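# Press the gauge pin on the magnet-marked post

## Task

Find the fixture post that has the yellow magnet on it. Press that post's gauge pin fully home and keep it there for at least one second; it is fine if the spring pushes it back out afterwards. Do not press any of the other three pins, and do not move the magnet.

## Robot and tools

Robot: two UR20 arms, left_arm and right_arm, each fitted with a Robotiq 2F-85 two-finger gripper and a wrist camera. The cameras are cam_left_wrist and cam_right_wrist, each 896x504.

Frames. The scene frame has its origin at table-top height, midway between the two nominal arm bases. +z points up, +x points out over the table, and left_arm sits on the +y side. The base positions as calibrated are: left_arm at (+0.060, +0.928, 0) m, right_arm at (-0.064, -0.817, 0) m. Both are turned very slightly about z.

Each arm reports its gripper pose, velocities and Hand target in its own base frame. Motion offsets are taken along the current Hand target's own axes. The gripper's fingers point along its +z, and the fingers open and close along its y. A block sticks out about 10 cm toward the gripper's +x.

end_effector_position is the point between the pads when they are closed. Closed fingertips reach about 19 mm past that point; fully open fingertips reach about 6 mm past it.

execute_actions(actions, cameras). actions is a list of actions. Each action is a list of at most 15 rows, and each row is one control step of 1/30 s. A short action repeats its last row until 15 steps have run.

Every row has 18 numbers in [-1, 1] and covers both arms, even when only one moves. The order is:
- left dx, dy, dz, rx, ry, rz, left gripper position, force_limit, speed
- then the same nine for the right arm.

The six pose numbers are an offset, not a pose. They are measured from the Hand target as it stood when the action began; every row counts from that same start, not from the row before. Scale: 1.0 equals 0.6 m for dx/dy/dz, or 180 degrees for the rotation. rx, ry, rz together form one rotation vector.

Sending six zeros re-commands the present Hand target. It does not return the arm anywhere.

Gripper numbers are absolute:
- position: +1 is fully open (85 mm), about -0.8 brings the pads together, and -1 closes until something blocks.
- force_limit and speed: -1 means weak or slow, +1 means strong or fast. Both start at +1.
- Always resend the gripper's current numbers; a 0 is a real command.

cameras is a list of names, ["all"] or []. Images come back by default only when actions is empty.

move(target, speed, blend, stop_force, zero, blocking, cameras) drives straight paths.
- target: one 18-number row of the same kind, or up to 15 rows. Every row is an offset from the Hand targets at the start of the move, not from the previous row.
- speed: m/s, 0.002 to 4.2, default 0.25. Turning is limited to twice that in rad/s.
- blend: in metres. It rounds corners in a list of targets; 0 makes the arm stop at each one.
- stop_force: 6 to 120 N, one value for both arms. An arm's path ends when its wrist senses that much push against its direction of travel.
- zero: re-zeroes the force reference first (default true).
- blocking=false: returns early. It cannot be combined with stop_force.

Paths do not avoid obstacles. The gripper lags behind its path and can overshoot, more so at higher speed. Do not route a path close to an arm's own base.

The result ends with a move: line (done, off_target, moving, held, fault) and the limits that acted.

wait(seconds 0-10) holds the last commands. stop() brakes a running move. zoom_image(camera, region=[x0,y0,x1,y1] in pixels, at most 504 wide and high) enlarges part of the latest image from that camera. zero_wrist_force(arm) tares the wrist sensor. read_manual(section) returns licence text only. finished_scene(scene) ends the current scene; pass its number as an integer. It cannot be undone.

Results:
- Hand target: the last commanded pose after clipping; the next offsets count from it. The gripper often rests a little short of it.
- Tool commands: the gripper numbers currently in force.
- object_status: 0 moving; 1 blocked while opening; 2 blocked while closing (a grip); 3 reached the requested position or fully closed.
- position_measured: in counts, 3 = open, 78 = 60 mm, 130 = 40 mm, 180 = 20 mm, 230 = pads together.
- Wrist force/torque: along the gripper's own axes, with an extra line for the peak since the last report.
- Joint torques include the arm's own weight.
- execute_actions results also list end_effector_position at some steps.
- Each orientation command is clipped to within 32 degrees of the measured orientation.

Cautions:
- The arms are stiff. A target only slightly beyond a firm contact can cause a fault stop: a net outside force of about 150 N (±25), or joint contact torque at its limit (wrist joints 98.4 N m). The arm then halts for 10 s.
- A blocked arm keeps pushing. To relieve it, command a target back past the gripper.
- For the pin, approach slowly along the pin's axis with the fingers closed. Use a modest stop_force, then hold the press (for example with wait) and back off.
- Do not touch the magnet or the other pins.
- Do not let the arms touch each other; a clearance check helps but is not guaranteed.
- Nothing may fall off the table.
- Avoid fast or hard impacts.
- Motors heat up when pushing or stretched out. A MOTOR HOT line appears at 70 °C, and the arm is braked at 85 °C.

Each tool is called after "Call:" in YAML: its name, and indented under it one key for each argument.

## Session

Call:
execute_actions:
  actions: []

Scene clock: 0.00 s.
left_arm: end_effector_position=(+0.3071, -0.4220, +0.1602) position_measured=3 object_status=3 end_effector_quat_wxyz=(+0.066, +0.956, -0.074, +0.275) | right_arm: end_effector_position=(+0.4900, -0.3027, +0.2369) position_measured=3 object_status=3 end_effector_quat_wxyz=(+0.548, -0.467, -0.511, -0.471)
Joint positions: left_arm=[-1.763 -1.739 2.857 -2.766 -1.003 1.555] | right_arm=[2.511 -2.074 -2.06 -2.212 2.389 -0.015]
Joint velocities: within noise
Joint torques (N m): no reading
Motor temperatures (°C): left_arm=[24 35 26 38 34 33] | right_arm=[28 35 35 36 33 38]
Wrist force (N): no reading
Wrist torque (N m): no reading
Wrist force, peak (N): no reading
Hand target: left_arm +0.3071, -0.4220, +0.1602; +0.066, +0.956, -0.074, +0.275 | right_arm +0.4900, -0.3027, +0.2369; +0.548, -0.467, -0.511, -0.471
Tool commands: left_gripper/position=+1.0 left_gripper/force_limit=+1.0 left_gripper/speed=+1.0 right_gripper/position=+1.0 right_gripper/force_limit=+1.0 right_gripper/speed=+1.0
camera_calibration:
cam_left_wrist: T_world_to_cam=[[-0.204299, -0.976285, 0.0716159, -0.353754], [-0.955218, 0.182823, -0.232669, 0.427195], [0.214058, -0.115943, -0.969916, 0.170568], [0, 0, 0, 1]] pos_world=[0.299281, -0.40369, 0.290166]
cam_right_wrist: T_world_to_cam=[[0.98966, 0.130322, -0.059914, -0.419077], [-0.0206188, -0.284112, -0.958569, 0.167032], [-0.141945, 0.949893, -0.278487, 0.549542], [0, 0, 0, 1]] pos_world=[0.496192, -0.419935, 0.288044]

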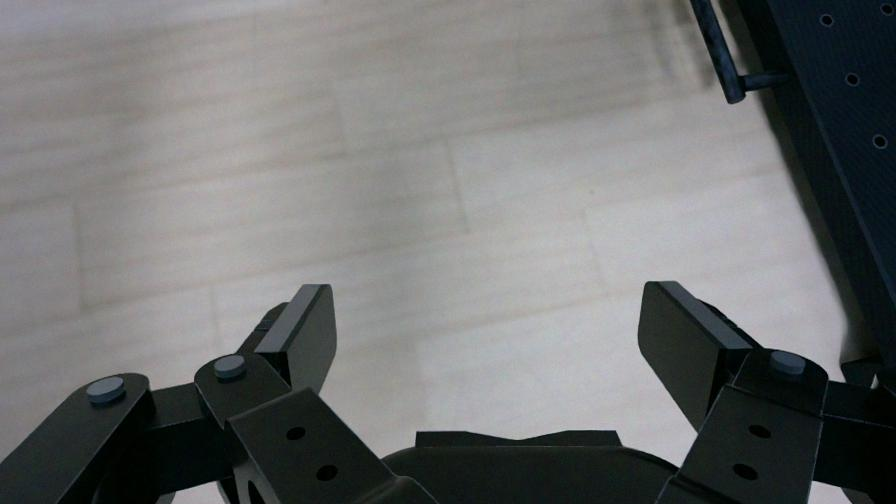

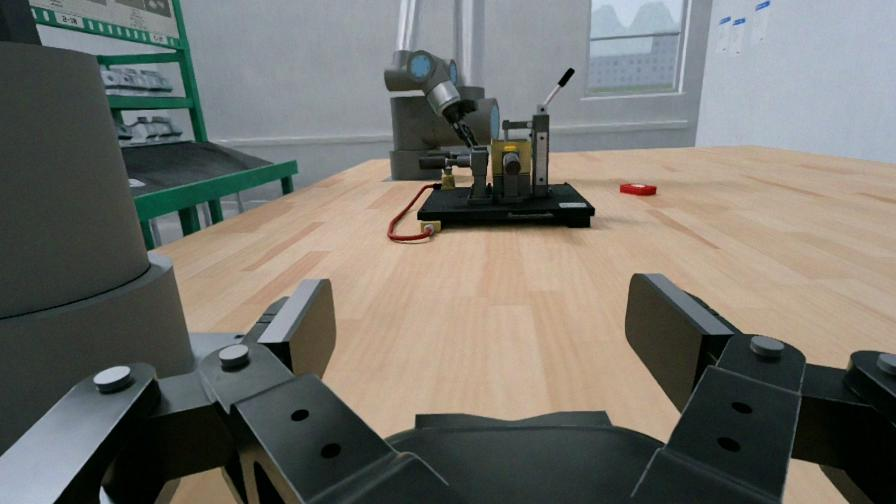

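Call:
zoom_image:
  camera: "cam_right_wrist"
  region: [380, 50, 620, 250]

Scaled by 2.100 from the camera's 896x504 image, which has a finer 1280x720 frame.

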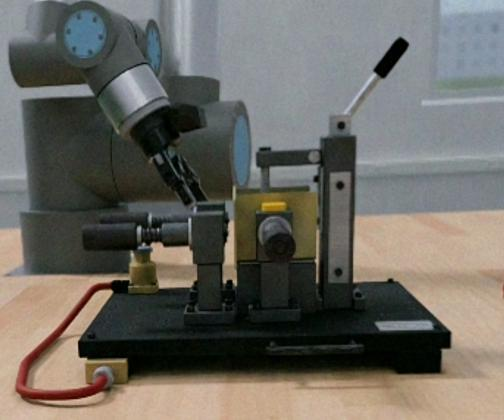

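Call:
move:
  target: [0,0,0,0,0,0,1,1,1,0.2485,0.3730,0.8040,-0.0459,-0.1792,0.0013,-0.9,-0.5,0]
  speed: 0.5
  cameras: ["cam_right_wrist"]

Scene clock: 5.17 s.
left_arm: end_effector_position=(+0.3071, -0.4220, +0.1602) position_measured=3 object_status=3 end_effector_quat_wxyz=(+0.066, +0.956, -0.074, +0.275) | right_arm: end_effector_position=(+0.6592, +0.1972, +0.3996) position_measured=232 object_status=3 end_effector_quat_wxyz=(-0.351, +0.618, +0.607, +0.357)
Joint positions: left_arm=[-1.763 -1.739 2.857 -2.766 -1.003 1.555] | right_arm=[3.307 -1.61 -2.447 -0.351 2.59 1.925]
Joint torques (N m): left_arm=[0.25 -16.06 -54.73 -9.72 3.95 -1.24] | right_arm=[21.5 50.57 57.63 15.25 0.44 6.21]
Wrist force (N): left_arm=[-0.1 0.1 0.0] | right_arm=[-0.5 0.5 2.0]
Wrist torque (N m): left_arm=[0.02 0.02 0.00] | right_arm=[0.63 0.25 -0.42]
Wrist force, peak (N): left_arm=[0.3 0.3 -0.4] | right_arm=[3.4 3.4 4.6]
Hand target: left_arm +0.3071, -0.4220, +0.1602; +0.066, +0.956, -0.074, +0.275 | right_arm +0.6592, +0.1972, +0.3996; -0.351, +0.618, +0.607, +0.357
Off the commanded pose: left_arm 0.000 m, 0 deg | right_arm 0.000 m, 0 deg.
move: done
camera_calibration:
cam_right_wrist: T_world_to_cam=[[0.999224, -0.025438, -0.0300625, -0.629436], [-0.0389581, -0.750074, -0.660206, 0.453209], [-0.00575478, 0.660865, -0.750483, 0.299919], [0, 0, 0, 1]] pos_world=[0.64833, 0.125723, 0.505372]
Images, in order (width x height): cam_right_wrist 896x504.

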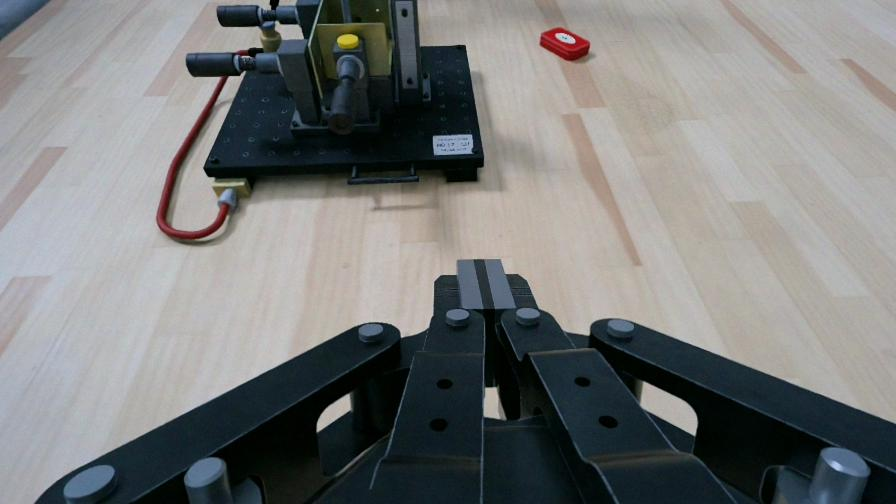

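Call:
move:
  target: [0,0,0,0,0,0,1,1,1,0.0878,-0.2810,0.7520,0.0045,-0.3334,-0.0078,-0.9,-0.5,0]
  speed: 0.45
  cameras: ["cam_right_wrist"]

Scene clock: 7.93 s.
left_arm: end_effector_position=(+0.3071, -0.4220, +0.1602) position_measured=3 object_status=3 end_effector_quat_wxyz=(+0.066, +0.956, -0.074, +0.275) | right_arm: end_effector_position=(+0.4978, +0.6171, +0.2198) position_measured=232 object_status=3 end_effector_quat_wxyz=(+0.000, +0.704, +0.711, +0.000)
Joint positions: left_arm=[-1.763 -1.739 2.857 -2.766 -1.003 1.555] | right_arm=[4.29 -1.701 -2.264 -0.747 1.571 2.709]
Joint torques (N m): left_arm=[3.83 -7.5 -53.21 -10.24 2.75 -0.58] | right_arm=[18.55 64.44 95.55 4.67 -3.67 6.67]
Wrist force (N): left_arm=[0.1 -0.2 -0.3] | right_arm=[-0.7 2.3 1.8]
Wrist torque (N m): left_arm=[-0.04 0.00 0.00] | right_arm=[1.44 0.22 -0.67]
Wrist force, peak (N): left_arm=[0.4 0.1 -0.4] | right_arm=[4.8 0.7 3.2]
Hand target: left_arm +0.3071, -0.4220, +0.1602; +0.066, +0.956, -0.074, +0.275 | right_arm +0.4978, +0.6172, +0.2198; +0.000, +0.704, +0.711, +0.000
Off the commanded pose: left_arm 0.000 m, 0 deg | right_arm 0.000 m, 0 deg.
move: done
camera_calibration:
cam_right_wrist: T_world_to_cam=[[0.999766, -0.0202222, -0.00773891, -0.471281], [-0.0166825, -0.94725, 0.32006, 0.538229], [-0.013803, -0.319856, -0.947366, 0.539032], [0, 0, 0, 1]] pos_world=[0.48759, 0.67272, 0.334748]
Images, in order (width x height): cam_right_wrist 896x504.

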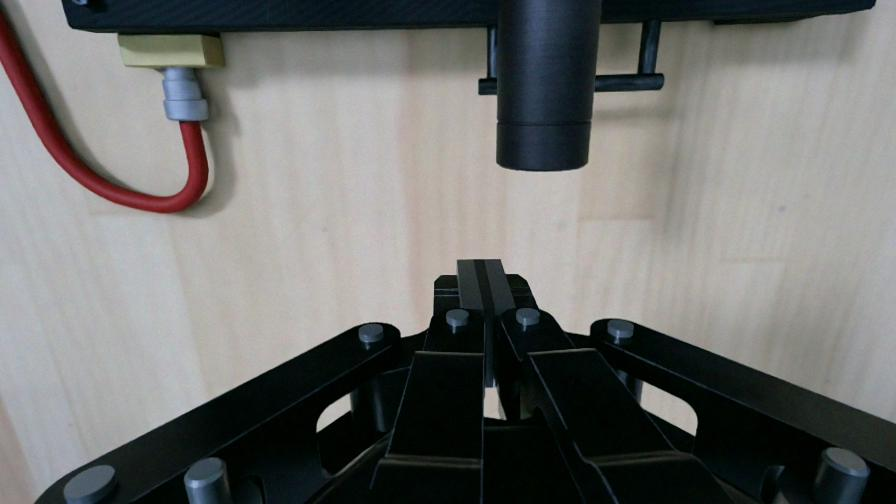

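Call:
move:
  target:
    - [0,0,0,0,0,0,1,1,1,-0.0167,0.046,0.1393,0,0,0,-0.9,-0.5,0]
    - [0,0,0,0,0,0,1,1,1,0.02,0.046,0.1393,0,0,0,-0.9,-0.5,0]
    - [0,0,0,0,0,0,1,1,1,0.04,0.046,0.1393,0,0,0,-0.9,-0.5,0]
    - [0,0,0,0,0,0,1,1,1,0.1167,0.046,0.1393,0,0,0,-0.9,-0.5,0]
  speed: [0.2,0.08,0.03,0.009]
  stop_force: 50
  cameras: ["cam_right_wrist"]

Call:
wait:
  seconds: 0.8

Scene clock: 14.53 s.
left_arm: end_effector_position=(+0.3071, -0.4220, +0.1602) position_measured=3 object_status=3 end_effector_quat_wxyz=(+0.066, +0.956, -0.074, +0.275) | right_arm: end_effector_position=(+0.5249, +0.6563, +0.1362) position_measured=232 object_status=3 end_effector_quat_wxyz=(+0.000, +0.704, +0.711, +0.000)
Joint positions: left_arm=[-1.763 -1.739 2.857 -2.766 -1.003 1.555] | right_arm=[4.279 -1.845 -2.247 -0.62 1.571 2.699]
Joint torques (N m): left_arm=[1.66 -15.69 -56.56 -9.31 2.64 -1.34] | right_arm=[4.94 150.77 91.8 26.69 10.31 -7.16]
Wrist force (N): left_arm=[0.0 -0.4 -0.2] | right_arm=[-41.4 4.5 12.4]
Wrist torque (N m): left_arm=[-0.07 0.01 0.00] | right_arm=[1.54 1.26 -0.98]
Wrist force, peak (N): left_arm=[0.5 0.1 -0.3] | right_arm=[-70.2 4.0 -10.8]
Hand target: left_arm +0.3071, -0.4220, +0.1602; +0.066, +0.956, -0.074, +0.275 | right_arm +0.5249, +0.6563, +0.1362; +0.000, +0.704, +0.711, +0.000 (not the last commanded pose)
Off the commanded pose: left_arm 0.000 m, 0 deg | right_arm 0.031 m, 0 deg.
move: contact (right_arm); path passed 3 of 4 targets
camera_calibration:
cam_right_wrist: T_world_to_cam=[[0.999764, -0.0202573, -0.00782708, -0.49818], [-0.0166831, -0.947149, 0.320361, 0.602549], [-0.013903, -0.320155, -0.947263, 0.472922], [0, 0, 0, 1]] pos_world=[0.51469, 0.71202, 0.251049]
Images, in order (width x height): cam_right_wrist 896x504.

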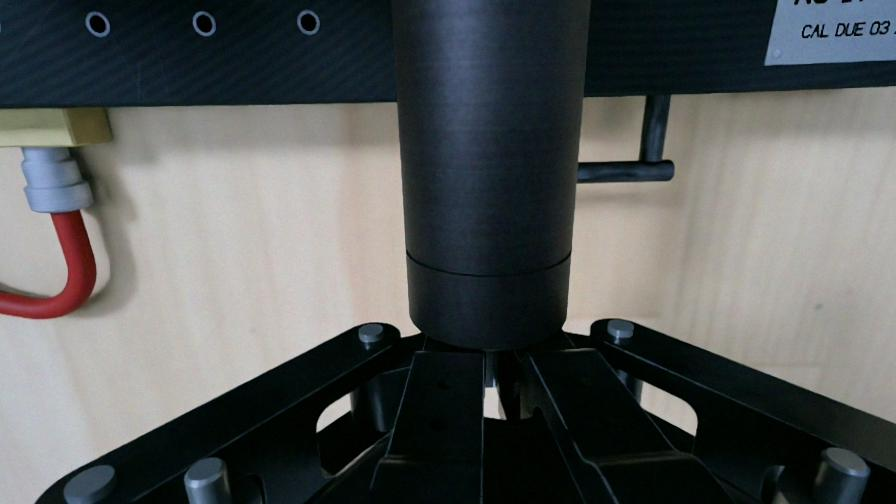

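Scene clock: 15.33 s.
left_arm: end_effector_position=(+0.3071, -0.4220, +0.1602) position_measured=3 object_status=3 end_effector_quat_wxyz=(+0.066, +0.956, -0.074, +0.275) | right_arm: end_effector_position=(+0.5249, +0.6563, +0.1362) position_measured=232 object_status=3 end_effector_quat_wxyz=(+0.000, +0.704, +0.711, +0.000)
Joint positions: left_arm=[-1.763 -1.739 2.857 -2.766 -1.003 1.555] | right_arm=[4.279 -1.845 -2.247 -0.62 1.571 2.699]
Joint torques (N m): left_arm=[2.44 -7.93 -56.51 -10.46 3.04 -0.85] | right_arm=[-1.79 147.27 92.38 25.31 11.05 -7.01]
Wrist force (N): left_arm=[0.1 -0.1 0.1] | right_arm=[-40.9 3.3 12.2]
Wrist torque (N m): left_arm=[-0.02 -0.02 0.00] | right_arm=[1.49 1.30 -0.99]
Wrist force, peak (N): left_arm=[0.0 0.4 -0.3] | right_arm=[-41.4 3.8 12.4]
Hand target: left_arm +0.3071, -0.4220, +0.1602; +0.066, +0.956, -0.074, +0.275 | right_arm +0.5249, +0.6563, +0.1362; +0.000, +0.704, +0.711, +0.000 (not the last commanded pose)
Tool commands: left_gripper/position=+1.0 left_gripper/force_limit=+1.0 left_gripper/speed=+1.0 right_gripper/position=-0.9 right_gripper/force_limit=-0.5 right_gripper/speed=+0.0
Off the commanded pose: left_arm 0.000 m, 0 deg | right_arm 0.031 m, 0 deg.
wait: 0.80 s; at rest by 0.17 s

Call:
move:
  target: [0,0,0,0,0,0,1,1,1,0.01,0,0,0,0,0,-0.9,-0.5,0]
  speed: 0.004
  stop_force: 15

Call:
wait:
  seconds: 0.8

Scene clock: 16.37 s.
left_arm: end_effector_position=(+0.3071, -0.4220, +0.1602) position_measured=3 object_status=3 end_effector_quat_wxyz=(+0.066, +0.956, -0.074, +0.275) | right_arm: end_effector_position=(+0.5250, +0.6564, +0.1362) position_measured=232 object_status=3 end_effector_quat_wxyz=(+0.000, +0.704, +0.711, +0.000)
Joint positions: left_arm=[-1.763 -1.739 2.857 -2.766 -1.003 1.555] | right_arm=[4.279 -1.845 -2.247 -0.62 1.571 2.699]
Joint torques (N m): left_arm=[1.25 -13.1 -55.8 -10.32 2.25 -1.35] | right_arm=[23.55 131.54 103.4 30.51 10.54 3.14]
Wrist force (N): left_arm=[0.0 0.0 0.0] | right_arm=[-65.6 -4.6 -4.8]
Wrist torque (N m): left_arm=[-0.01 0.00 0.00] | right_arm=[1.39 2.20 -1.32]
Wrist force, peak (N): left_arm=[0.0 0.2 -0.4] | right_arm=[-66.2 -4.4 -4.9]
Hand target: left_arm +0.3071, -0.4220, +0.1602; +0.066, +0.956, -0.074, +0.275 | right_arm +0.5249, +0.6564, +0.1362; +0.000, +0.704, +0.711, +0.000 (not the last commanded pose)
Off the commanded pose: left_arm 0.000 m, 0 deg | right_arm 0.006 m, 0 deg.
move: contact (right_arm)

Scene clock: 17.17 s.
left_arm: end_effector_position=(+0.3071, -0.4220, +0.1602) position_measured=3 object_status=3 end_effector_quat_wxyz=(+0.066, +0.956, -0.074, +0.275) | right_arm: end_effector_position=(+0.5249, +0.6564, +0.1362) position_measured=232 object_status=3 end_effector_quat_wxyz=(+0.000, +0.704, +0.711, +0.000)
Joint positions: left_arm=[-1.763 -1.739 2.857 -2.766 -1.003 1.555] | right_arm=[4.279 -1.845 -2.247 -0.62 1.571 2.699]
Joint torques (N m): left_arm=[0.64 -10.15 -58.18 -10.09 2.92 -1.4] | right_arm=[17.78 134.38 100.53 31.04 11 3.49]
Wrist force (N): left_arm=[0.0 0.0 0.0] | right_arm=[-61.0 -2.4 -5.9]
Wrist torque (N m): left_arm=[-0.01 0.01 0.00] | right_arm=[1.48 2.12 -1.25]
Wrist force, peak (N): left_arm=[-0.2 0.3 -0.5] | right_arm=[-65.0 -4.4 -5.3]
Hand target: left_arm +0.3071, -0.4220, +0.1602; +0.066, +0.956, -0.074, +0.275 | right_arm +0.5249, +0.6564, +0.1362; +0.000, +0.704, +0.711, +0.000 (not the last commanded pose)
Tool commands: left_gripper/position=+1.0 left_gripper/force_limit=+1.0 left_gripper/speed=+1.0 right_gripper/position=-0.9 right_gripper/force_limit=-0.5 right_gripper/speed=+0.0
Off the commanded pose: left_arm 0.000 m, 0 deg | right_arm 0.006 m, 0 deg.
wait: 0.80 s; at rest by 0.17 s

Call:
move:
  target:
    - [0,0,0,0,0,0,1,1,1,-0.04,0,0,0,0,0,-0.9,-0.5,0]
    - [0,0,0,0,0,0,1,1,1,-0.09,0,0,0,0,0,-0.9,-0.5,0]
  speed: [0.05,0.15]
  blend: 0.005
  cameras: ["cam_right_wrist"]

Scene clock: 18.43 s.
left_arm: end_effector_position=(+0.3071, -0.4220, +0.1602) position_measured=3 object_status=3 end_effector_quat_wxyz=(+0.066, +0.956, -0.074, +0.275) | right_arm: end_effector_position=(+0.5255, +0.6026, +0.1362) position_measured=232 object_status=3 end_effector_quat_wxyz=(+0.000, +0.704, +0.711, +0.000)
Joint positions: left_arm=[-1.763 -1.739 2.857 -2.766 -1.003 1.555] | right_arm=[4.249 -1.808 -2.303 -0.601 1.571 2.669]
Joint torques (N m): left_arm=[-0.66 -10.53 -54.29 -9.68 2.37 -0.95] | right_arm=[-17.3 120.33 55.04 15.04 -3.55 -7.44]
Wrist force (N): left_arm=[0.3 0.0 0.1] | right_arm=[-1.8 2.1 1.5]
Wrist torque (N m): left_arm=[0.01 -0.05 0.00] | right_arm=[1.55 0.35 -0.29]
Wrist force, peak (N): left_arm=[-0.4 0.0 0.3] | right_arm=[-60.9 -2.4 -5.3]
Hand target: left_arm +0.3071, -0.4220, +0.1602; +0.066, +0.956, -0.074, +0.275 | right_arm +0.5255, +0.6024, +0.1362; +0.000, +0.704, +0.711, +0.000
Off the commanded pose: left_arm 0.000 m, 0 deg | right_arm 0.000 m, 0 deg.
move: done
camera_calibration:
cam_right_wrist: T_world_to_cam=[[0.999766, -0.0201642, -0.0078601, -0.499922], [-0.0165843, -0.94715, 0.320362, 0.551646], [-0.0139046, -0.320157, -0.947262, 0.45574], [0, 0, 0, 1]] pos_world=[0.51529, 0.65832, 0.251049]
Images, in order (width x height): cam_right_wrist 896x504.

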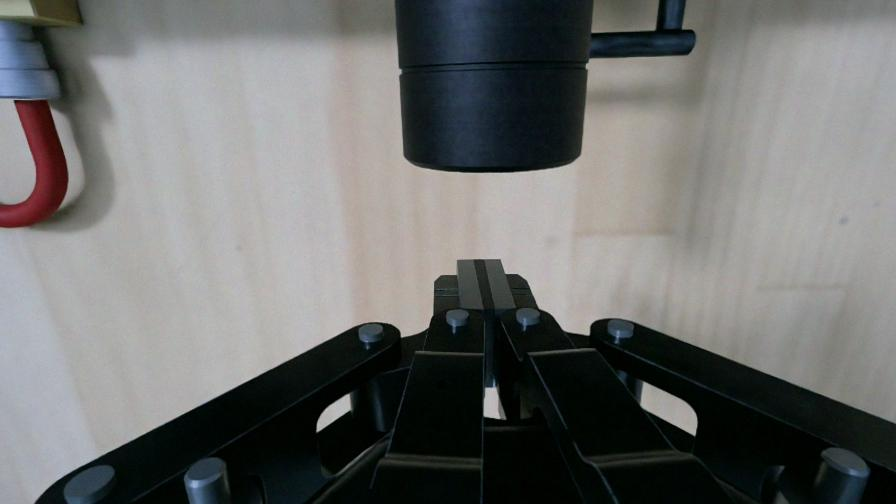

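Call:
finished_scene:
  scene: 3

The scene is finished: the task was done.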